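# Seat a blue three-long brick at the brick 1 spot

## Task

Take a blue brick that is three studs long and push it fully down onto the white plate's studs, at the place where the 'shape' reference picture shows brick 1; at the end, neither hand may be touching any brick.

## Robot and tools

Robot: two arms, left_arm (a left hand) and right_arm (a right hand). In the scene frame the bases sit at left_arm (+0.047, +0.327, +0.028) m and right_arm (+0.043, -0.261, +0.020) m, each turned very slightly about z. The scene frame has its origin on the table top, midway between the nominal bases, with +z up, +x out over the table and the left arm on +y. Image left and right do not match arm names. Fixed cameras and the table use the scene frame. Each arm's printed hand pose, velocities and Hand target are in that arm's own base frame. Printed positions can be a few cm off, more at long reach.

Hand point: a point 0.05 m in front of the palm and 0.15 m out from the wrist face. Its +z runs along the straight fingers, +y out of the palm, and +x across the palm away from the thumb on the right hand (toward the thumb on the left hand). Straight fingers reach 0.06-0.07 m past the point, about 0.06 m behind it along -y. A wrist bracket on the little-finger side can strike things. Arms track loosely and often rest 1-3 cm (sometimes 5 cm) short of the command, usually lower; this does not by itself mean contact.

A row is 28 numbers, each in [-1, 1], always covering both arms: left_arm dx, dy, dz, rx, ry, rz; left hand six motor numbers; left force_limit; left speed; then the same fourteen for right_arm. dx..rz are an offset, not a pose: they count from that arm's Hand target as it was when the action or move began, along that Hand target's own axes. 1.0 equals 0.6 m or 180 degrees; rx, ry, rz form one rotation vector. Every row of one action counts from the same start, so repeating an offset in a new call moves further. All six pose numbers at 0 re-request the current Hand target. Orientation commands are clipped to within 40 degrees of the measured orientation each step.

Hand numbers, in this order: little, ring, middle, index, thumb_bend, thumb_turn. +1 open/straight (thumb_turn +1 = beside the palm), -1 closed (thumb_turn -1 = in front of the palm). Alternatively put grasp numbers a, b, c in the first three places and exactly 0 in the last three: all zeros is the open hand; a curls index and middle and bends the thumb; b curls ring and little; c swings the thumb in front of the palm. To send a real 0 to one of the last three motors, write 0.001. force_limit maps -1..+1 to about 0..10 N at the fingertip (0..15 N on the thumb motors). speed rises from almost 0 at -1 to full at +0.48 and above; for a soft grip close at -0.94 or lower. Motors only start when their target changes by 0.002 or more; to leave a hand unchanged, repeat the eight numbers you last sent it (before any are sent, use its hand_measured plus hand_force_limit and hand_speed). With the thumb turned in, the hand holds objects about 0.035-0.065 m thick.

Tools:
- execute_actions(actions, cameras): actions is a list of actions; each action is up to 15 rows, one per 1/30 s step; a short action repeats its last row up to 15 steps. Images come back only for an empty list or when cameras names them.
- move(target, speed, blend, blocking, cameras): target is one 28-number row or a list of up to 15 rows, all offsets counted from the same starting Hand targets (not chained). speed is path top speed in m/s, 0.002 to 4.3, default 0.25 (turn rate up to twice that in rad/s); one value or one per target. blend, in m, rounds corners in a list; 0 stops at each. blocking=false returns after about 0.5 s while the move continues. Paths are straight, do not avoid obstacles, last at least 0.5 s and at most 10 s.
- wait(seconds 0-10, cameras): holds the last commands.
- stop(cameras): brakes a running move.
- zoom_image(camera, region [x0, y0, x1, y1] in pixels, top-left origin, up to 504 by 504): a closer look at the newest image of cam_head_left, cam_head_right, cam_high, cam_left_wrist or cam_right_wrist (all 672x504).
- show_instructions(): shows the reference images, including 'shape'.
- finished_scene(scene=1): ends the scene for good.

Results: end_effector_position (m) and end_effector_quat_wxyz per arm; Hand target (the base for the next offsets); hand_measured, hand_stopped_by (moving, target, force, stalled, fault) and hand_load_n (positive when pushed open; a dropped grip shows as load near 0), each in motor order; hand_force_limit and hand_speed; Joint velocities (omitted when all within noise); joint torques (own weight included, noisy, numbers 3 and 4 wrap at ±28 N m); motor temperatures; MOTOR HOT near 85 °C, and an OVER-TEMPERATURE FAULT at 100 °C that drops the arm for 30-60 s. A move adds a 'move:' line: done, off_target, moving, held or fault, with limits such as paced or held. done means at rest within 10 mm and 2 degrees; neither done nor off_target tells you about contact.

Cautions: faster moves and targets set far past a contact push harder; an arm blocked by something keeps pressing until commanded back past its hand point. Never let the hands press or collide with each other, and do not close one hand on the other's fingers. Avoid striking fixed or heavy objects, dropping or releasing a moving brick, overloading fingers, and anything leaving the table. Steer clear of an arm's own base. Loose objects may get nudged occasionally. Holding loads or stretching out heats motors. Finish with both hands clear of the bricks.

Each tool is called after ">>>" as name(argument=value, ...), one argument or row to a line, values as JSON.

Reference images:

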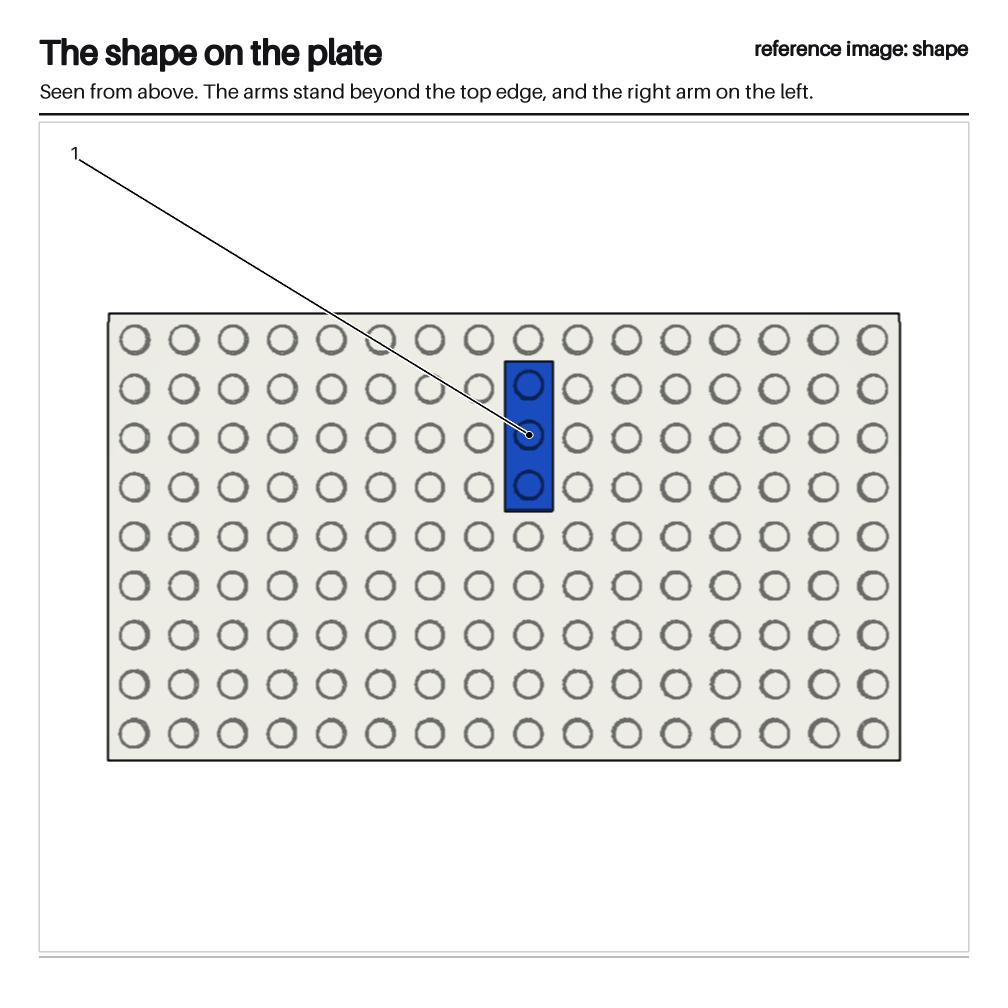

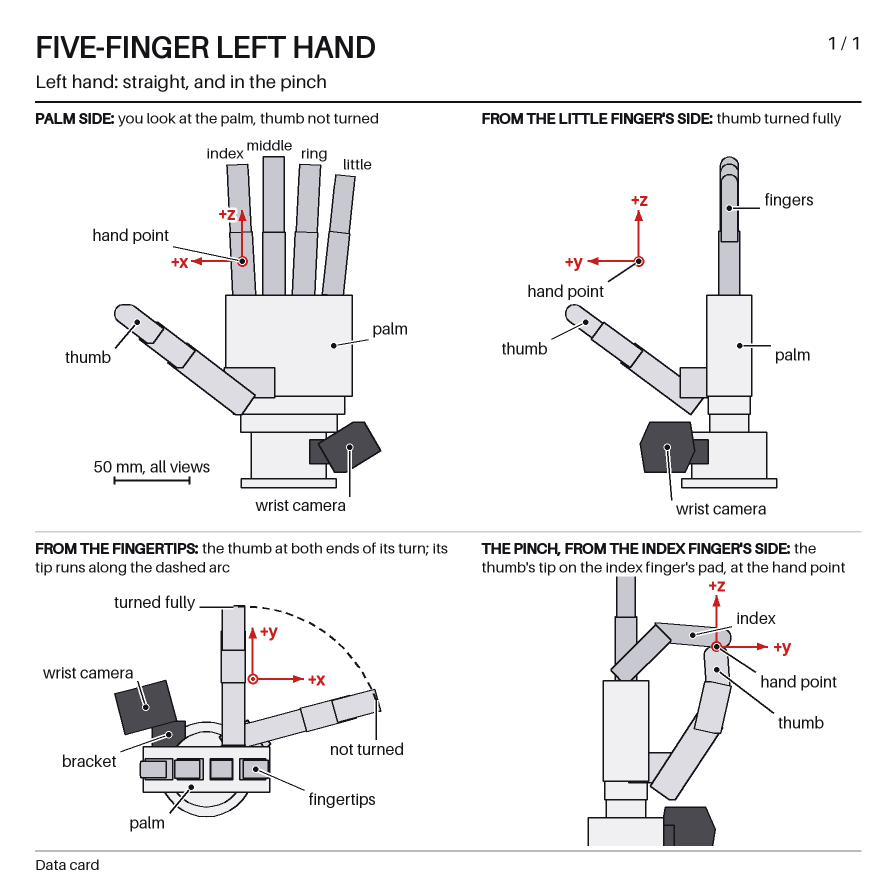

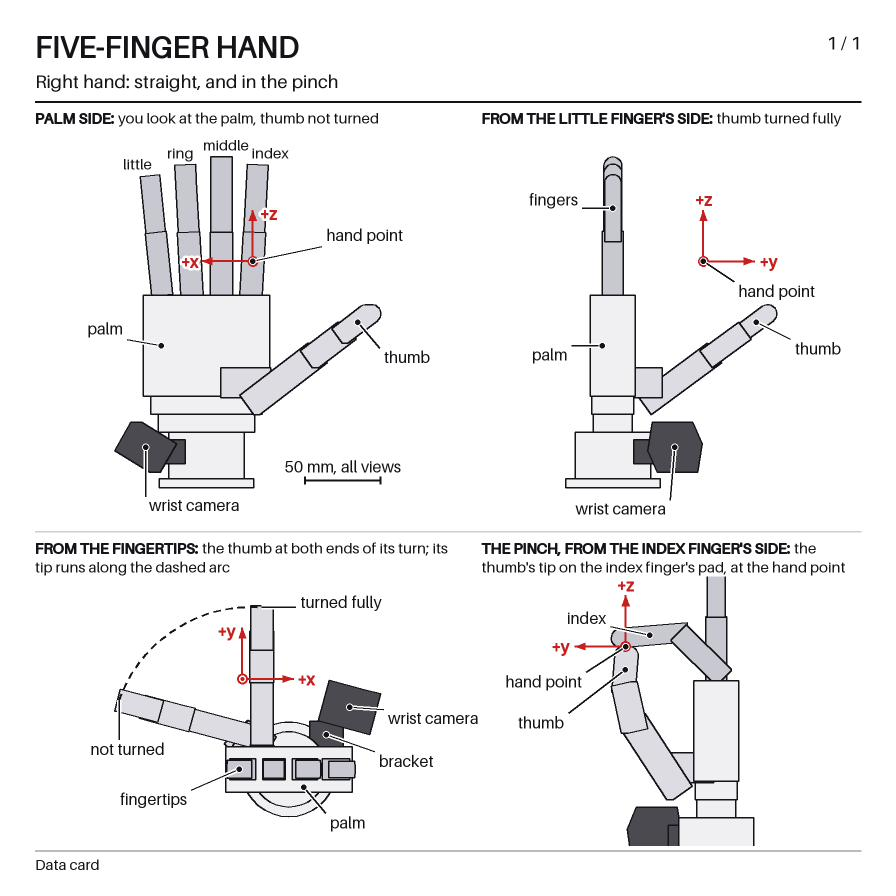

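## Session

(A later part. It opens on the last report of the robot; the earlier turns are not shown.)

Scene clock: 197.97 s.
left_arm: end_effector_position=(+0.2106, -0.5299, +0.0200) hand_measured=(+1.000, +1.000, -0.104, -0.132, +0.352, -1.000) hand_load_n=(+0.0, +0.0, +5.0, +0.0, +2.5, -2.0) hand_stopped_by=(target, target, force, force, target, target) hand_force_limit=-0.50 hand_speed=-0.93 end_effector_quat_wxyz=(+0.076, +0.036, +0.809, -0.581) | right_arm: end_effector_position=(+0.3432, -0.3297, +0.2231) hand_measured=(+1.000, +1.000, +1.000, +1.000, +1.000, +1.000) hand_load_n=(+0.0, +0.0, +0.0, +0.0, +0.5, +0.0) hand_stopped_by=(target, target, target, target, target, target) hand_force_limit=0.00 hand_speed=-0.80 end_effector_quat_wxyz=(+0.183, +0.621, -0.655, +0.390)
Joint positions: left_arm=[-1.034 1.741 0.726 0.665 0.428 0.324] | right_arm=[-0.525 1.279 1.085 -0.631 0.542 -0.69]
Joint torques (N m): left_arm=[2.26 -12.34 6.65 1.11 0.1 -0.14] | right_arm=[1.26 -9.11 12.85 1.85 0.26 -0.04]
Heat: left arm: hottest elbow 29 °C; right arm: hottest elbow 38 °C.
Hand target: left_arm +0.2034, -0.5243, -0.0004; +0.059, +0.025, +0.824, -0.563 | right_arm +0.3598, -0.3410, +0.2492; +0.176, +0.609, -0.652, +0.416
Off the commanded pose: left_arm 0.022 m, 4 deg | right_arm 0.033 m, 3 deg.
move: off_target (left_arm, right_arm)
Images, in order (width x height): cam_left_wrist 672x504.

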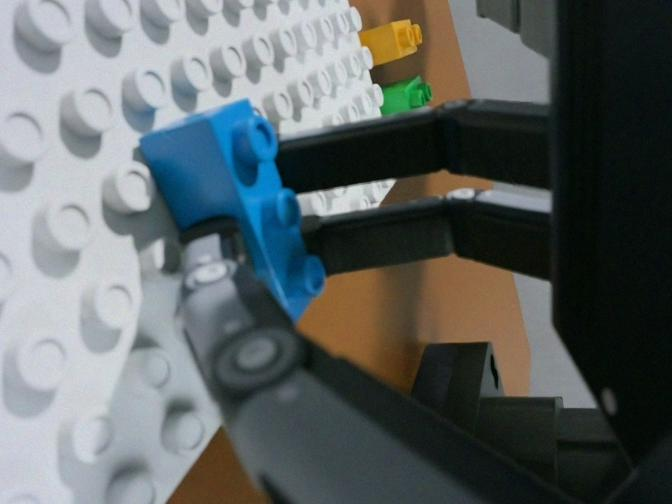

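>>> move(
  target=[0,0,0,0,0,0,1,1,0.2,0.2,0.35,-1,-0.5,-0.93,0,0,0,0,0,0,1,1,1,1,1,1,0,-0.8],
  speed=0.03,
  cameras=["cam_left_wrist","cam_head_left"],
)

>>> zoom_image(
  camera="cam_left_wrist",
  region=[80, 60, 380, 285],
)

Scene clock: 200.50 s.
left_arm: end_effector_position=(+0.2096, -0.5282, +0.0171) hand_measured=(+1.000, +1.000, +0.200, +0.200, +0.350, -1.000) hand_load_n=(-0.5, +0.0, +0.0, +0.0, -0.5, -0.5) hand_stopped_by=(target, target, target, target, target, target) hand_force_limit=-0.50 hand_speed=-0.93 end_effector_quat_wxyz=(+0.073, +0.034, +0.813, -0.577) | right_arm: end_effector_position=(+0.3432, -0.3297, +0.2231) hand_measured=(+1.000, +1.000, +1.000, +1.000, +1.000, +1.000) hand_load_n=(+0.0, +0.0, +0.0, +0.0, +0.0, +0.0) hand_stopped_by=(target, target, target, target, target, target) hand_force_limit=0.00 hand_speed=-0.80 end_effector_quat_wxyz=(+0.183, +0.621, -0.655, +0.390)
Joint positions: left_arm=[-1.034 1.741 0.726 0.651 0.427 0.324] | right_arm=[-0.525 1.279 1.085 -0.631 0.542 -0.69]
Joint torques (N m): left_arm=[2.67 -12.1 6.63 1.81 0.05 -0.15] | right_arm=[1.2 -9.23 12.83 1.84 0.26 -0.04]
Heat: left arm: hottest elbow 29 °C; right arm: hottest elbow 38 °C.
Hand target: left_arm +0.2034, -0.5243, -0.0004; +0.059, +0.025, +0.824, -0.563 | right_arm +0.3598, -0.3410, +0.2492; +0.176, +0.609, -0.652, +0.416
Off the commanded pose: left_arm 0.019 m, 3 deg | right_arm 0.033 m, 3 deg.
move: off_target (left_arm, right_arm)
Images, in order (width x height): cam_head_left 672x504, cam_left_wrist 672x504.

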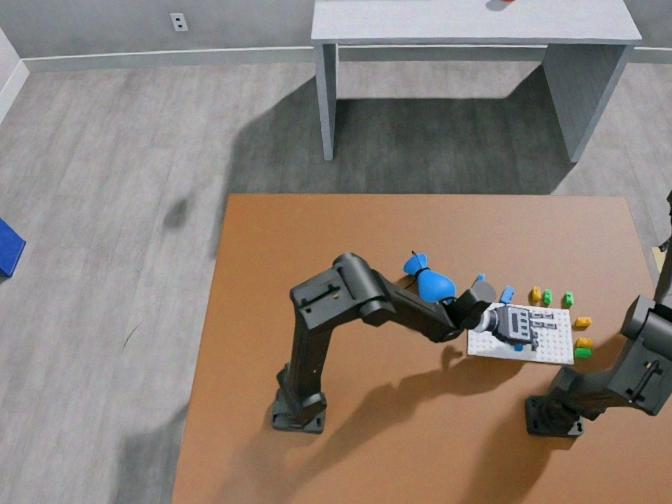

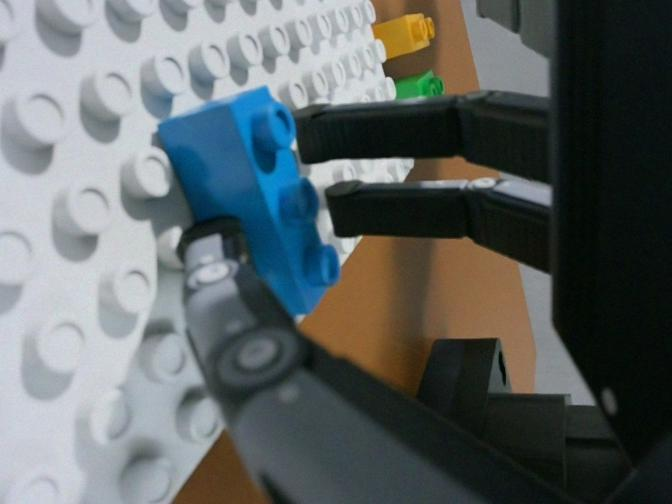

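Scaled by 1.680 from the camera's 672x504 image, which has a finer 960x720 frame.

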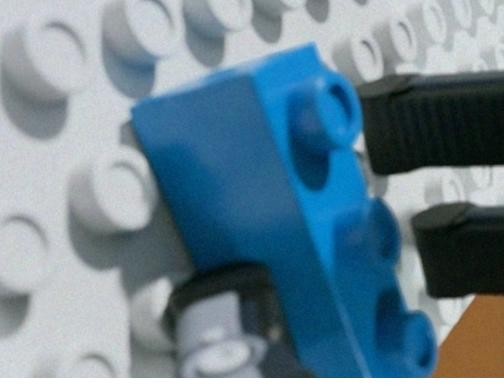

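>>> move(
  target=[-0.0257,-0.1136,-0.0491,0,0,0,1,1,0.2,0.2,0.35,-1,-0.5,-0.93,0,0,0,0,0,0,1,1,1,1,1,1,0,-0.8],
  speed=0.06,
  cameras=["cam_left_wrist","cam_head_left","cam_head_right","cam_high"],
)

>>> zoom_image(
  camera="cam_left_wrist",
  region=[60, 60, 360, 285],
)

>>> zoom_image(
  camera="cam_head_left",
  region=[490, 315, 550, 360],
)

Scene clock: 203.20 s.
left_arm: end_effector_position=(+0.1977, -0.5083, +0.0545) hand_measured=(+1.000, +1.000, +0.200, +0.200, +0.350, -1.000) hand_load_n=(+0.0, +0.0, +0.0, +0.0, -0.5, +0.0) hand_stopped_by=(target, target, target, target, target, target) hand_force_limit=-0.50 hand_speed=-0.93 end_effector_quat_wxyz=(+0.051, +0.026, +0.834, -0.549) | right_arm: end_effector_position=(+0.3432, -0.3297, +0.2231) hand_measured=(+1.000, +1.000, +1.000, +1.000, +1.000, +1.000) hand_load_n=(+0.0, -0.5, +0.0, +0.0, +0.0, +0.0) hand_stopped_by=(target, target, target, target, target, target) hand_force_limit=0.00 hand_speed=-0.80 end_effector_quat_wxyz=(+0.183, +0.621, -0.655, +0.390)
Joint positions: left_arm=[-1.03 1.581 0.728 0.405 0.438 0.324] | right_arm=[-0.525 1.279 1.085 -0.631 0.542 -0.69]
Joint torques (N m): left_arm=[2.02 -13.39 11.51 1.63 0.32 -0.11] | right_arm=[1.14 -9.35 12.82 1.87 0.26 -0.04]
Heat: left arm: hottest elbow 29 °C; right arm: hottest elbow 38 °C.
Hand target: left_arm +0.2093, -0.5214, +0.0751; +0.059, +0.025, +0.824, -0.563 | right_arm +0.3598, -0.3410, +0.2492; +0.176, +0.609, -0.652, +0.416
Off the commanded pose: left_arm 0.027 m, 2 deg | right_arm 0.033 m, 3 deg.
move: off_target (left_arm, right_arm)
Images, in order (width x height): cam_head_left 672x504, cam_head_right 672x504, cam_high 672x504, cam_left_wrist 672x504.

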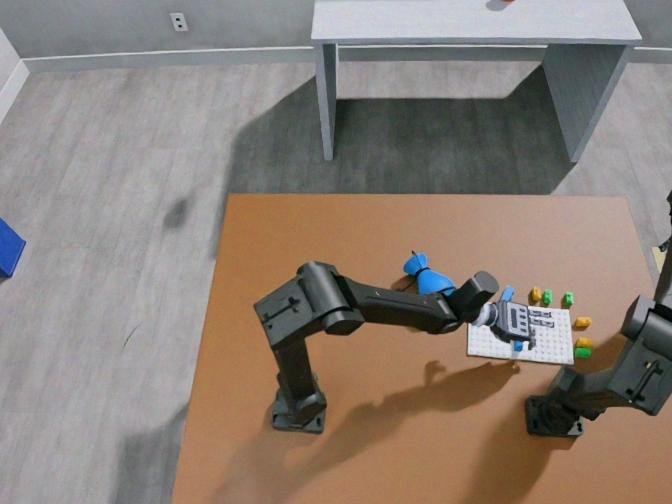

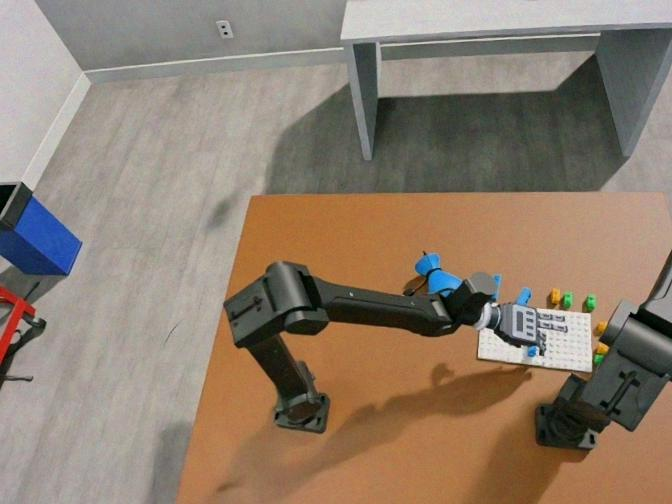

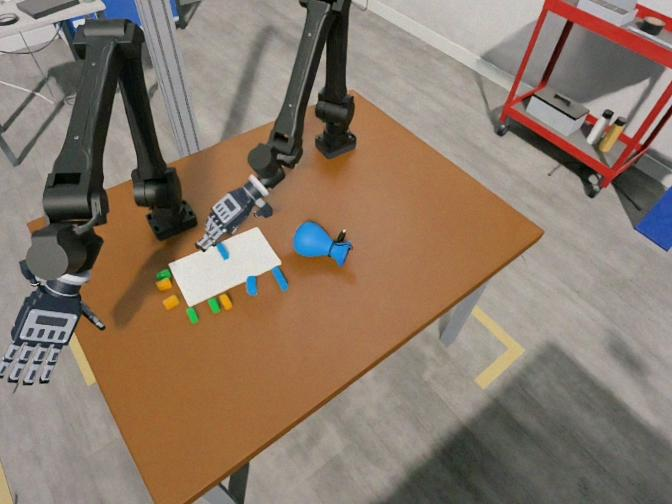

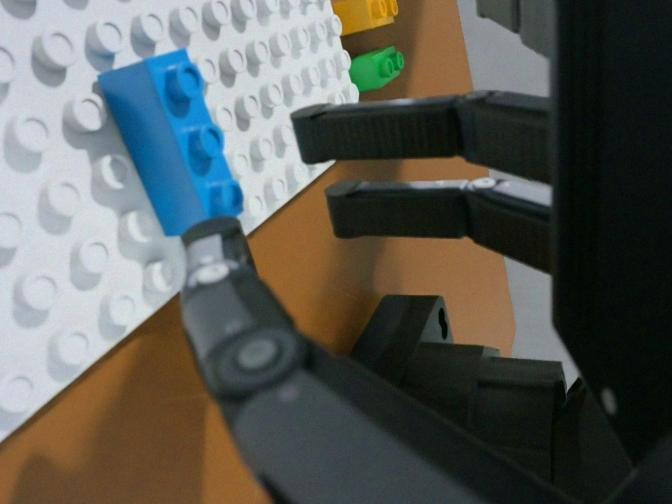

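Scaled by 1.680 from the camera's 672x504 image, which has a finer 960x720 frame.

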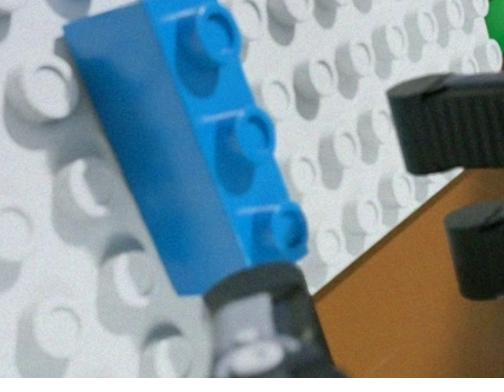

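Scaled by 8.400 from the camera's 672x504 image, which has a finer 960x720 frame.

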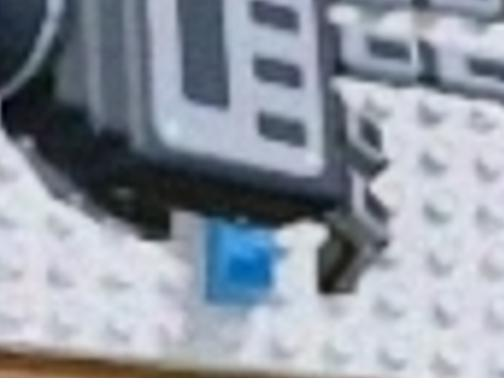

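>>> move(
  target=[
    [-0.0041,-0.0309,-0.012,0,0,0,1,1,0.2,0.2,0.35,-1,-0.5,-0.93,0,0,0,0,0,0,1,1,1,1,1,1,0,-0.8],
    [-0.015,-0.0559,0.0333,0,0,-0.0423,1,1,0.2,0.2,1,1,-0.5,-0.5,0,0,0,0,0,0,1,1,1,1,1,1,0,-0.8],
    [-0.015,-0.0559,0.0333,0,0,-0.0423,1,1,-1,-1,1,1,-0.5,-0.5,0,0,0,0,0,0,1,1,1,1,1,1,0,-0.8],
  ],
  speed=0.1,
  cameras=["all"],
)

Scene clock: 211.50 s.
left_arm: end_effector_position=(+0.2072, -0.5386, +0.0964) hand_measured=(+1.000, +1.000, -1.000, -1.000, +1.000, +1.000) hand_load_n=(+0.0, +0.0, +0.0, +0.0, +0.0, +0.0) hand_stopped_by=(target, target, target, target, target, target) hand_force_limit=-0.50 hand_speed=-0.50 end_effector_quat_wxyz=(+0.023, -0.023, +0.826, -0.563) | right_arm: end_effector_position=(+0.3432, -0.3297, +0.2231) hand_measured=(+1.000, +1.000, +1.000, +1.000, +1.000, +1.000) hand_load_n=(+0.0, +0.0, +0.0, +0.0, +0.0, +0.0) hand_stopped_by=(target, target, target, target, target, target) hand_force_limit=0.00 hand_speed=-0.80 end_effector_quat_wxyz=(+0.183, +0.621, -0.655, +0.390)
Joint positions: left_arm=[-1.03 1.569 0.835 0.321 0.437 0.196] | right_arm=[-0.525 1.279 1.085 -0.631 0.542 -0.69]
Joint torques (N m): left_arm=[1.96 -11.11 13.14 1.7 0.14 -0.19] | right_arm=[1.03 -9.35 12.82 1.85 0.26 -0.03]
Heat: left arm: hottest elbow 29 °C; right arm: hottest elbow 38 °C.
Hand target: left_arm +0.2161, -0.5520, +0.1001; +0.021, -0.030, +0.824, -0.566 | right_arm +0.3598, -0.3410, +0.2492; +0.176, +0.609, -0.652, +0.416
Off the commanded pose: left_arm 0.016 m, 1 deg | right_arm 0.033 m, 3 deg.
move: off_target (left_arm, right_arm); target 2's new numbers were sent with left_arm's hand 0.016 m and 1 deg from that target; target 3's new numbers were sent with left_arm's hand 0.016 m and 1 deg from that target

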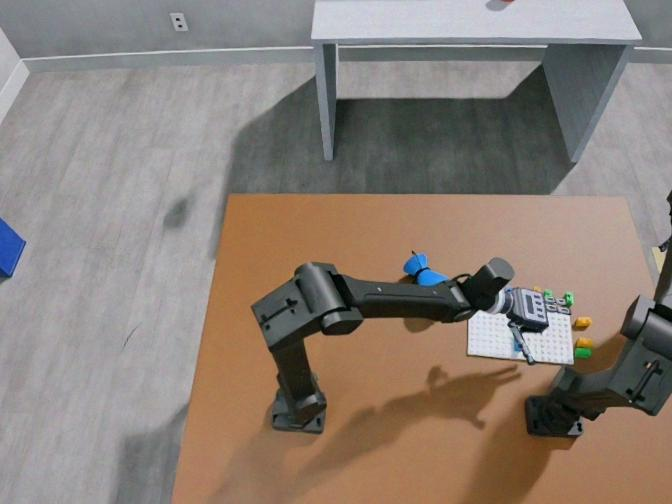

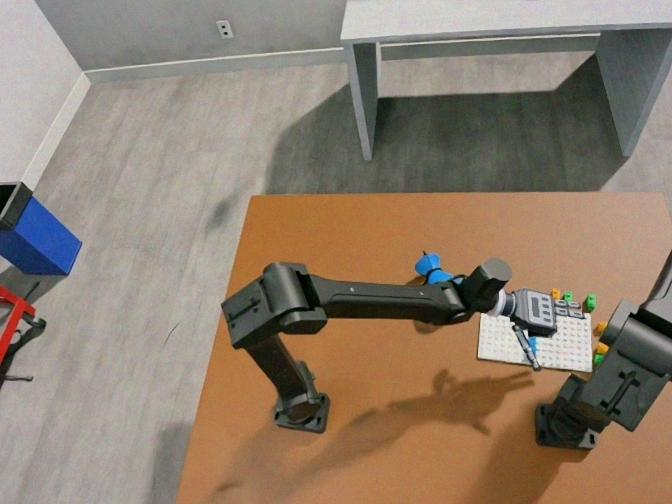

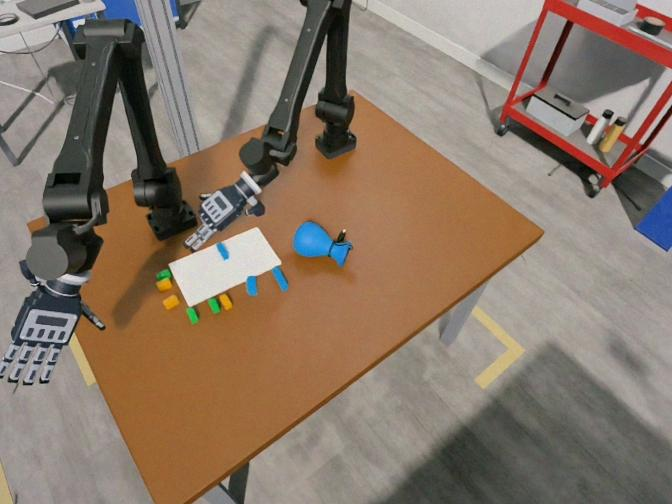

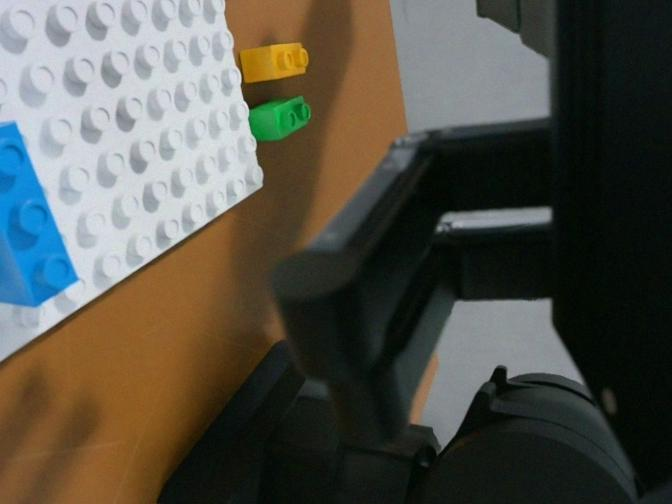

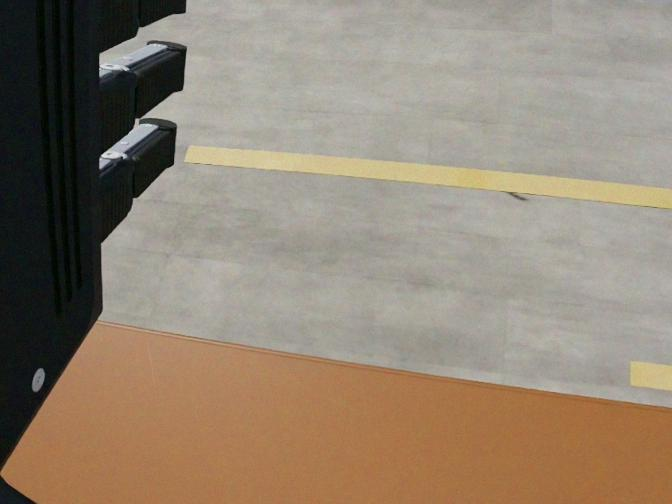

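>>> zoom_image(
  camera="cam_head_left",
  region=[490, 315, 580, 370],
)

>>> zoom_image(
  camera="cam_high",
  region=[165, 220, 290, 310],
)

>>> zoom_image(
  camera="cam_left_wrist",
  region=[0, 0, 320, 360],
)

>>> zoom_image(
  camera="cam_head_right",
  region=[500, 310, 600, 375],
)

Scaled by 5.600 from the camera's 672x504 image, which has a finer 960x720 frame.

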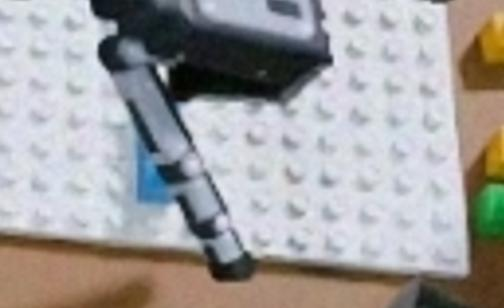

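Scaled by 4.032 from the camera's 672x504 image, which has a finer 960x720 frame.

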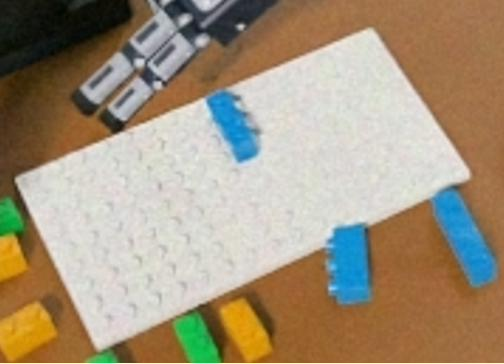

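Scaled by 1.400 from the camera's 672x504 image, which has a finer 960x720 frame.

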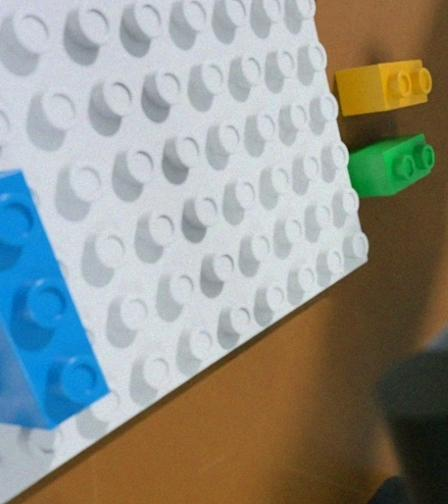

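Scaled by 5.040 from the camera's 672x504 image, which has a finer 960x720 frame.

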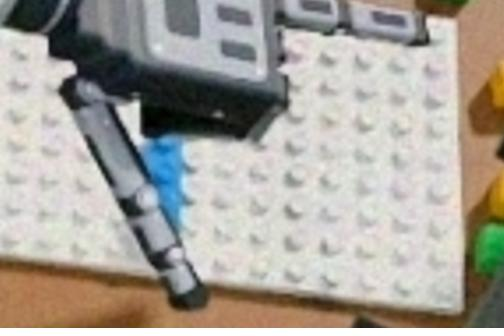

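>>> wait(
  seconds=0.1,
  cameras=["all"],
)

Scene clock: 212.93 s.
left_arm: end_effector_position=(+0.2072, -0.5386, +0.0964) hand_measured=(+1.000, +1.000, -1.000, -1.000, +1.000, +1.000) hand_load_n=(+0.0, +0.0, +0.5, +0.0, +0.0, -0.5) hand_stopped_by=(target, target, target, target, target, target) hand_force_limit=-0.50 hand_speed=-0.50 end_effector_quat_wxyz=(+0.023, -0.023, +0.826, -0.563) | right_arm: end_effector_position=(+0.3432, -0.3297, +0.2231) hand_measured=(+1.000, +1.000, +1.000, +1.000, +1.000, +1.000) hand_load_n=(-0.5, +0.0, +0.0, +0.0, +0.0, +0.0) hand_stopped_by=(target, target, target, target, target, target) hand_force_limit=0.00 hand_speed=-0.80 end_effector_quat_wxyz=(+0.183, +0.621, -0.655, +0.390)
Joint positions: left_arm=[-1.03 1.569 0.835 0.321 0.437 0.196] | right_arm=[-0.525 1.279 1.085 -0.631 0.542 -0.69]
Joint torques (N m): left_arm=[2.32 -11.93 12.94 1.85 0.16 -0.16] | right_arm=[1.44 -9.23 12.83 1.87 0.26 -0.04]
Heat: left arm: hottest elbow 29 °C; right arm: hottest elbow 38 °C.
Hand target: left_arm +0.2161, -0.5520, +0.1001; +0.021, -0.030, +0.824, -0.566 | right_arm +0.3598, -0.3410, +0.2492; +0.176, +0.609, -0.652, +0.416
Off the commanded pose: left_arm 0.016 m, 1 deg | right_arm 0.033 m, 3 deg.
wait: 0.10 s; at rest from the start

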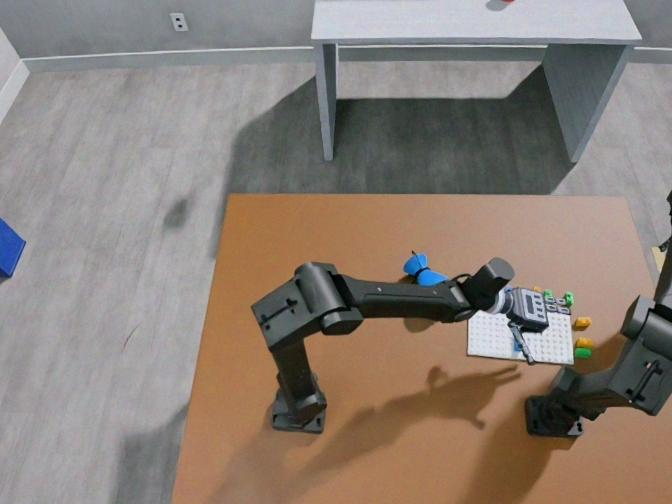

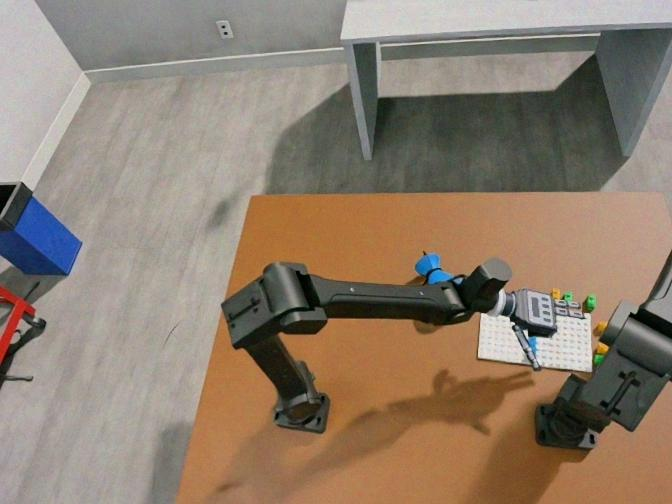

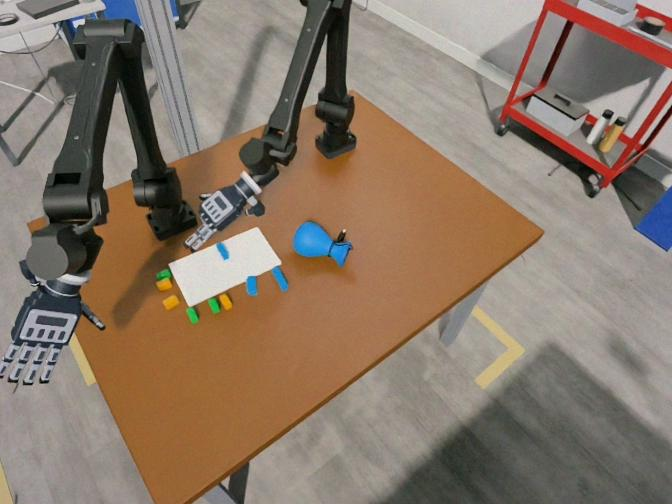

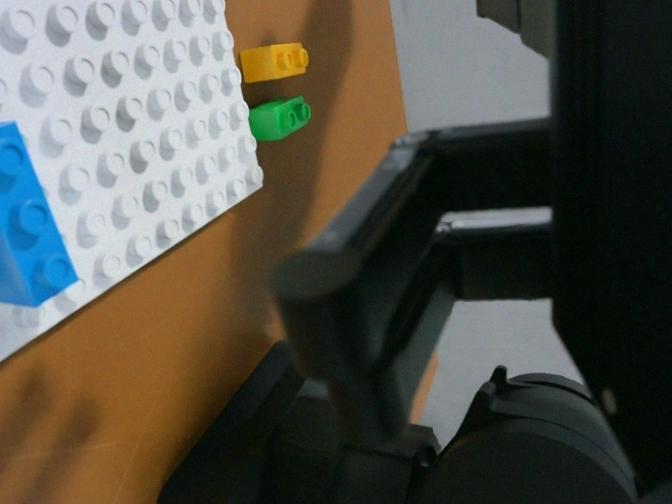

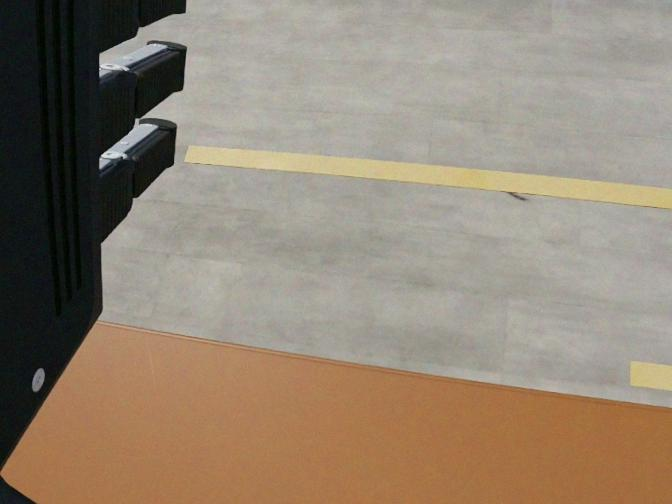

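>>> zoom_image(
  camera="cam_left_wrist",
  region=[0, 0, 320, 380],
)

>>> zoom_image(
  camera="cam_head_left",
  region=[440, 250, 610, 380],
)

>>> zoom_image(
  camera="cam_high",
  region=[140, 150, 310, 320],
)

Scaled by 1.326 from the camera's 672x504 image, which has a finer 960x720 frame.

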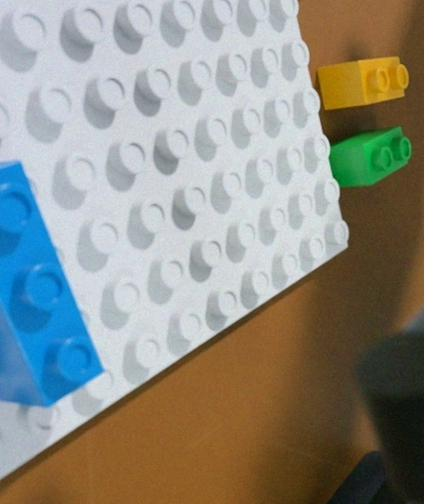

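Scaled by 2.965 from the camera's 672x504 image, which has a finer 960x720 frame.

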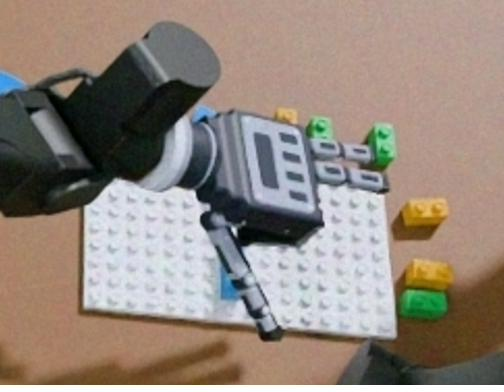

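Scaled by 2.965 from the camera's 672x504 image, which has a finer 960x720 frame.

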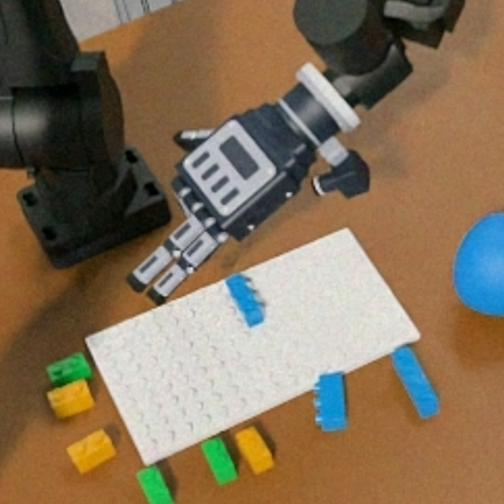

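>>> move(
  target=[-0.0045, 0.0831, 0.0395, 0, 0, 0, 1, 1, -1, -1, 1, 1, -0.5, -0.5, 0, 0, 0, 0, 0, 0, 1, 1, 1, 1, 1, 1, 0, -0.8],
  speed=0.08,
  cameras=["cam_head_left", "cam_high", "cam_left_wrist"],
)

Scene clock: 216.97 s.
left_arm: end_effector_position=(+0.2143, -0.5504, +0.0509) hand_measured=(+1.000, +1.000, -1.000, -1.000, +1.000, +1.000) hand_load_n=(+0.0, +0.0, +0.0, +0.0, +0.0, +0.0) hand_stopped_by=(target, target, target, target, target, target) hand_force_limit=-0.50 hand_speed=-0.50 end_effector_quat_wxyz=(+0.024, -0.023, +0.824, -0.565) | right_arm: end_effector_position=(+0.3432, -0.3297, +0.2231) hand_measured=(+1.000, +1.000, +1.000, +1.000, +1.000, +1.000) hand_load_n=(+0.0, +0.0, +0.0, +0.0, +0.0, +0.0) hand_stopped_by=(target, target, target, target, target, target) hand_force_limit=0.00 hand_speed=-0.80 end_effector_quat_wxyz=(+0.183, +0.621, -0.655, +0.390)
Joint positions: left_arm=[-1.03 1.699 0.835 0.455 0.437 0.196] | right_arm=[-0.525 1.279 1.085 -0.631 0.542 -0.69]
Joint torques (N m): left_arm=[3.31 -11.99 9.48 2.59 0.16 -0.15] | right_arm=[1.2 -9.23 12.82 1.85 0.26 -0.04]
Heat: left arm: hottest elbow 29 °C; right arm: hottest elbow 38 °C.
Hand target: left_arm +0.2192, -0.5560, +0.0452; +0.021, -0.030, +0.824, -0.566 | right_arm +0.3598, -0.3410, +0.2492; +0.176, +0.609, -0.652, +0.416
Off the commanded pose: left_arm 0.010 m, 1 deg | right_arm 0.033 m, 3 deg.
move: off_target (right_arm)
Images, in order (width x height): cam_head_left 672x504, cam_high 672x504, cam_left_wrist 672x504.

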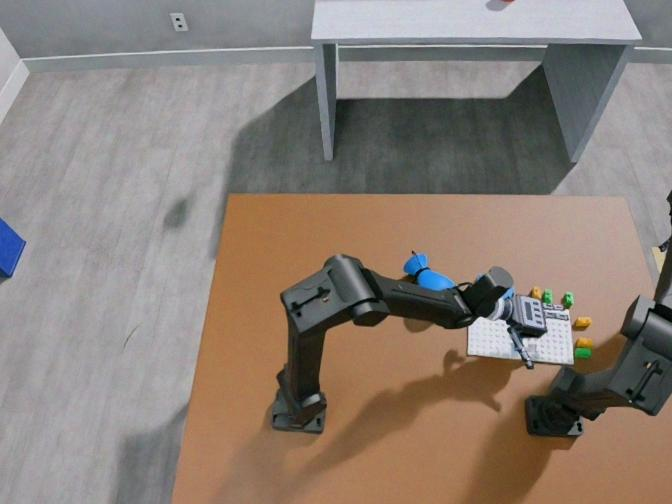

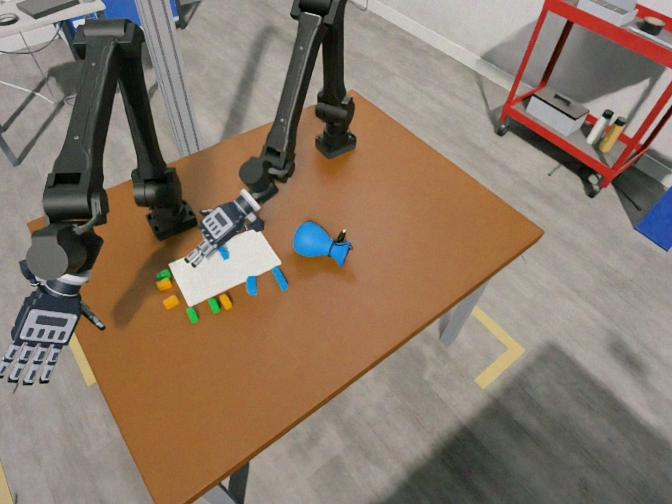

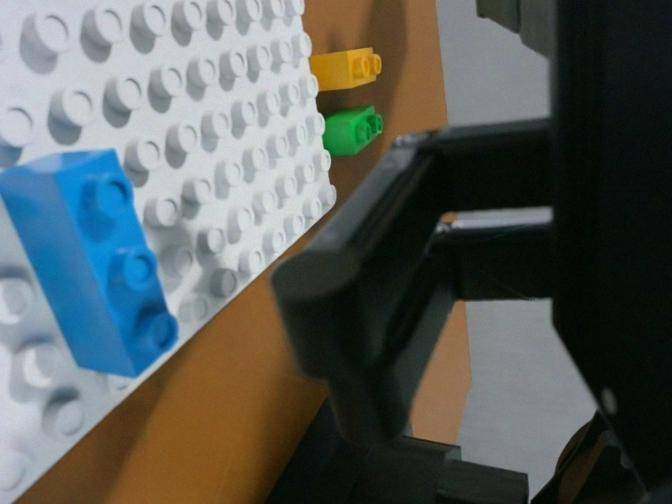

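>>> zoom_image(
  camera="cam_left_wrist",
  region=[150, 0, 390, 300],
)

>>> zoom_image(
  camera="cam_left_wrist",
  region=[0, 130, 300, 504],
)

>>> zoom_image(
  camera="cam_head_left",
  region=[460, 270, 600, 380],
)

>>> zoom_image(
  camera="cam_high",
  region=[150, 170, 290, 310],
)

Scaled by 1.680 from the camera's 672x504 image, which has a finer 960x720 frame.

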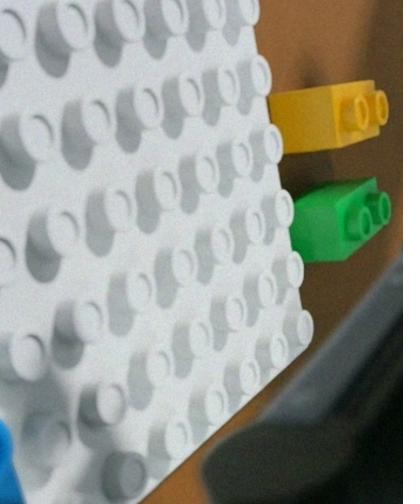

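Scaled by 1.348 from the camera's 672x504 image, which has a finer 960x720 frame.

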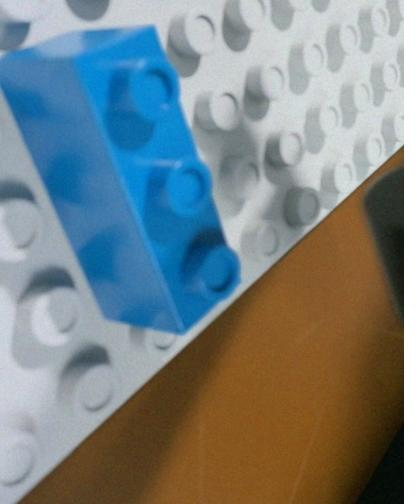

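Scaled by 3.600 from the camera's 672x504 image, which has a finer 960x720 frame.

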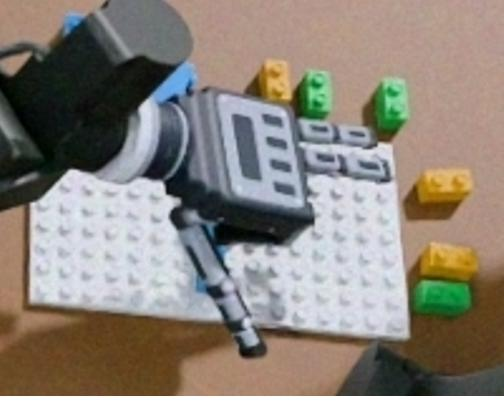

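Scaled by 3.600 from the camera's 672x504 image, which has a finer 960x720 frame.

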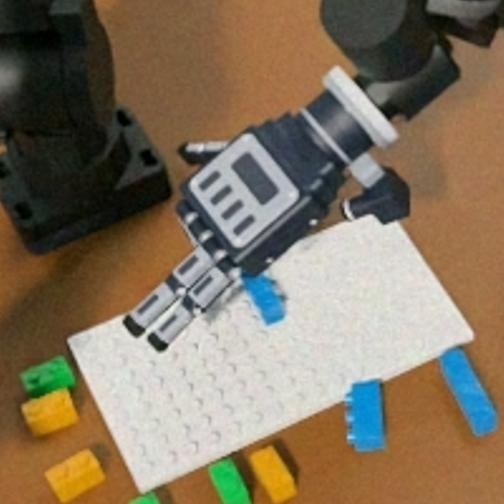

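>>> move(
  target=[0.0015, 0.0442, 0.0384, 0, 0, 0, 1, 1, -1, -1, 1, 1, -0.5, -0.5, 0, 0, 0, 0, 0, 0, 1, 1, 1, 1, 1, 1, 0, -0.8],
  speed=0.06,
  cameras=["cam_head_left", "cam_high", "cam_left_wrist"],
)

Scene clock: 222.73 s.
left_arm: end_effector_position=(+0.2167, -0.5541, +0.0126) hand_measured=(+1.000, +1.000, -1.000, -1.000, +1.000, +1.000) hand_load_n=(-0.5, +0.0, +0.0, +0.0, +0.0, +0.0) hand_stopped_by=(target, target, target, target, target, target) hand_force_limit=-0.50 hand_speed=-0.50 end_effector_quat_wxyz=(+0.024, -0.028, +0.828, -0.560) | right_arm: end_effector_position=(+0.3432, -0.3297, +0.2231) hand_measured=(+1.000, +1.000, +1.000, +1.000, +1.000, +1.000) hand_load_n=(+0.0, +0.0, +0.0, +0.0, +0.0, +0.0) hand_stopped_by=(target, target, target, target, target, target) hand_force_limit=0.00 hand_speed=-0.80 end_effector_quat_wxyz=(+0.183, +0.621, -0.655, +0.390)
Joint positions: left_arm=[-1.033 1.796 0.835 0.54 0.427 0.192] | right_arm=[-0.525 1.279 1.085 -0.631 0.542 -0.69]
Joint torques (N m): left_arm=[0.62 -13.27 10.35 2.61 0.1 -0.17] | right_arm=[1.14 -9.23 12.86 1.84 0.27 -0.03]
Heat: left arm: hottest elbow 29 °C; right arm: hottest elbow 38 °C.
Hand target: left_arm +0.2193, -0.5680, +0.0120; +0.021, -0.030, +0.824, -0.566 | right_arm +0.3598, -0.3410, +0.2492; +0.176, +0.609, -0.652, +0.416
Off the commanded pose: left_arm 0.014 m, 1 deg | right_arm 0.033 m, 3 deg.
move: off_target (left_arm, right_arm)
Images, in order (width x height): cam_head_left 672x504, cam_high 672x504, cam_left_wrist 672x504.

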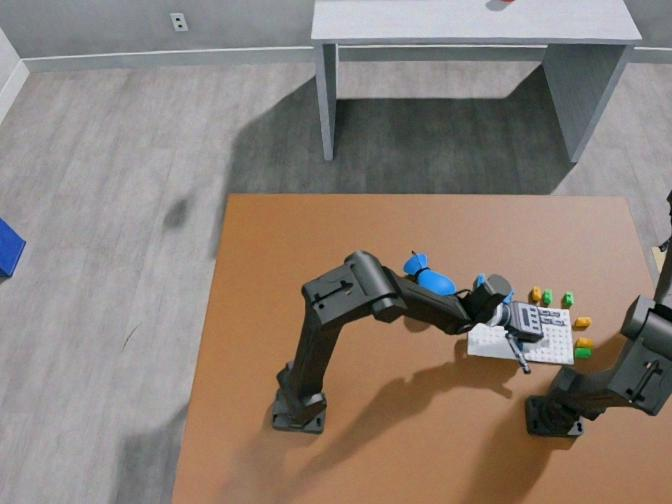

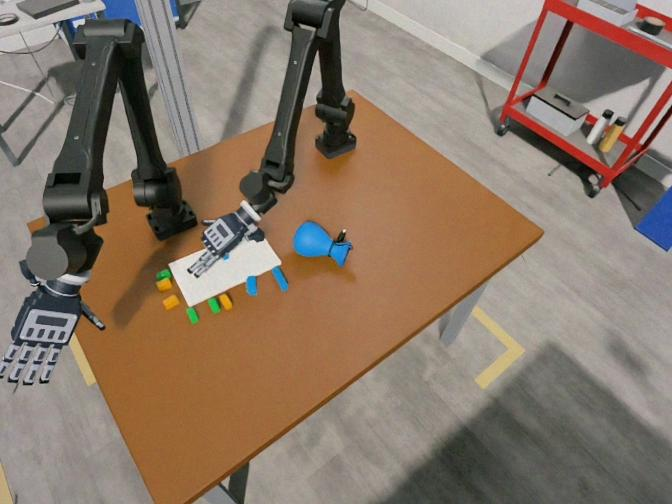

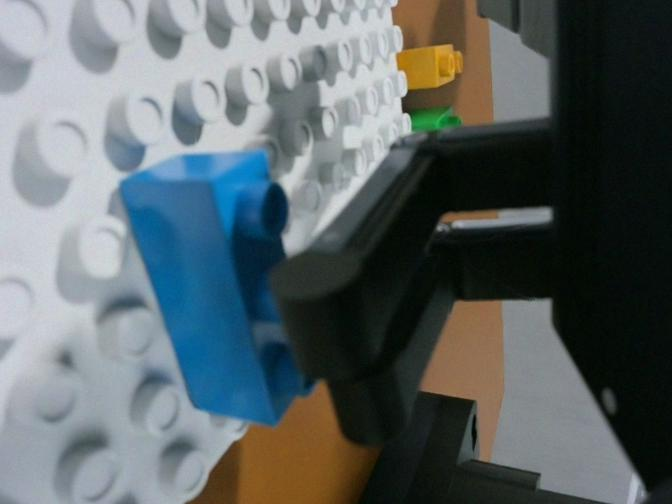

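>>> zoom_image(
  camera="cam_left_wrist",
  region=[80, 80, 480, 480],
)

>>> zoom_image(
  camera="cam_head_left",
  region=[460, 270, 600, 380],
)

>>> zoom_image(
  camera="cam_high",
  region=[150, 170, 290, 310],
)

Scaled by 1.260 from the camera's 672x504 image, which has a finer 960x720 frame.

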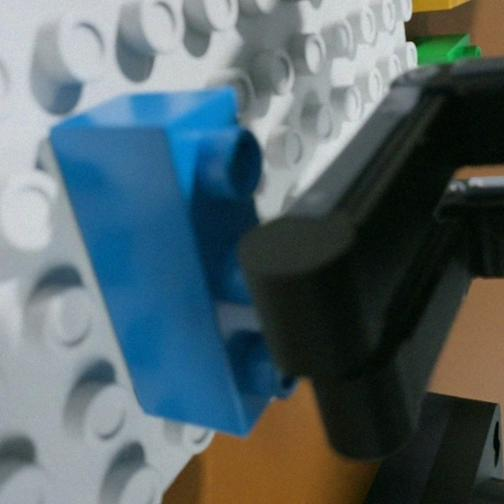

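Scaled by 3.600 from the camera's 672x504 image, which has a finer 960x720 frame.

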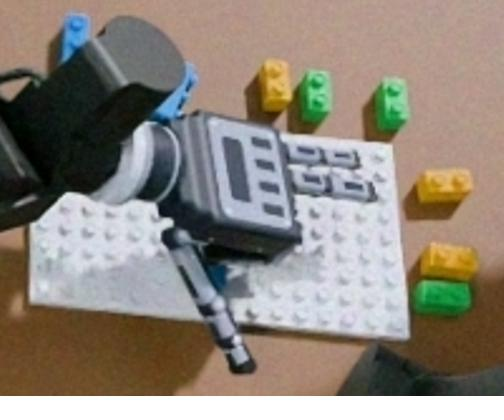

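Scaled by 3.600 from the camera's 672x504 image, which has a finer 960x720 frame.

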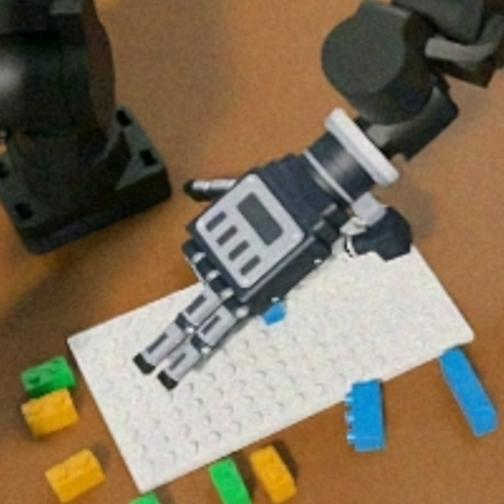

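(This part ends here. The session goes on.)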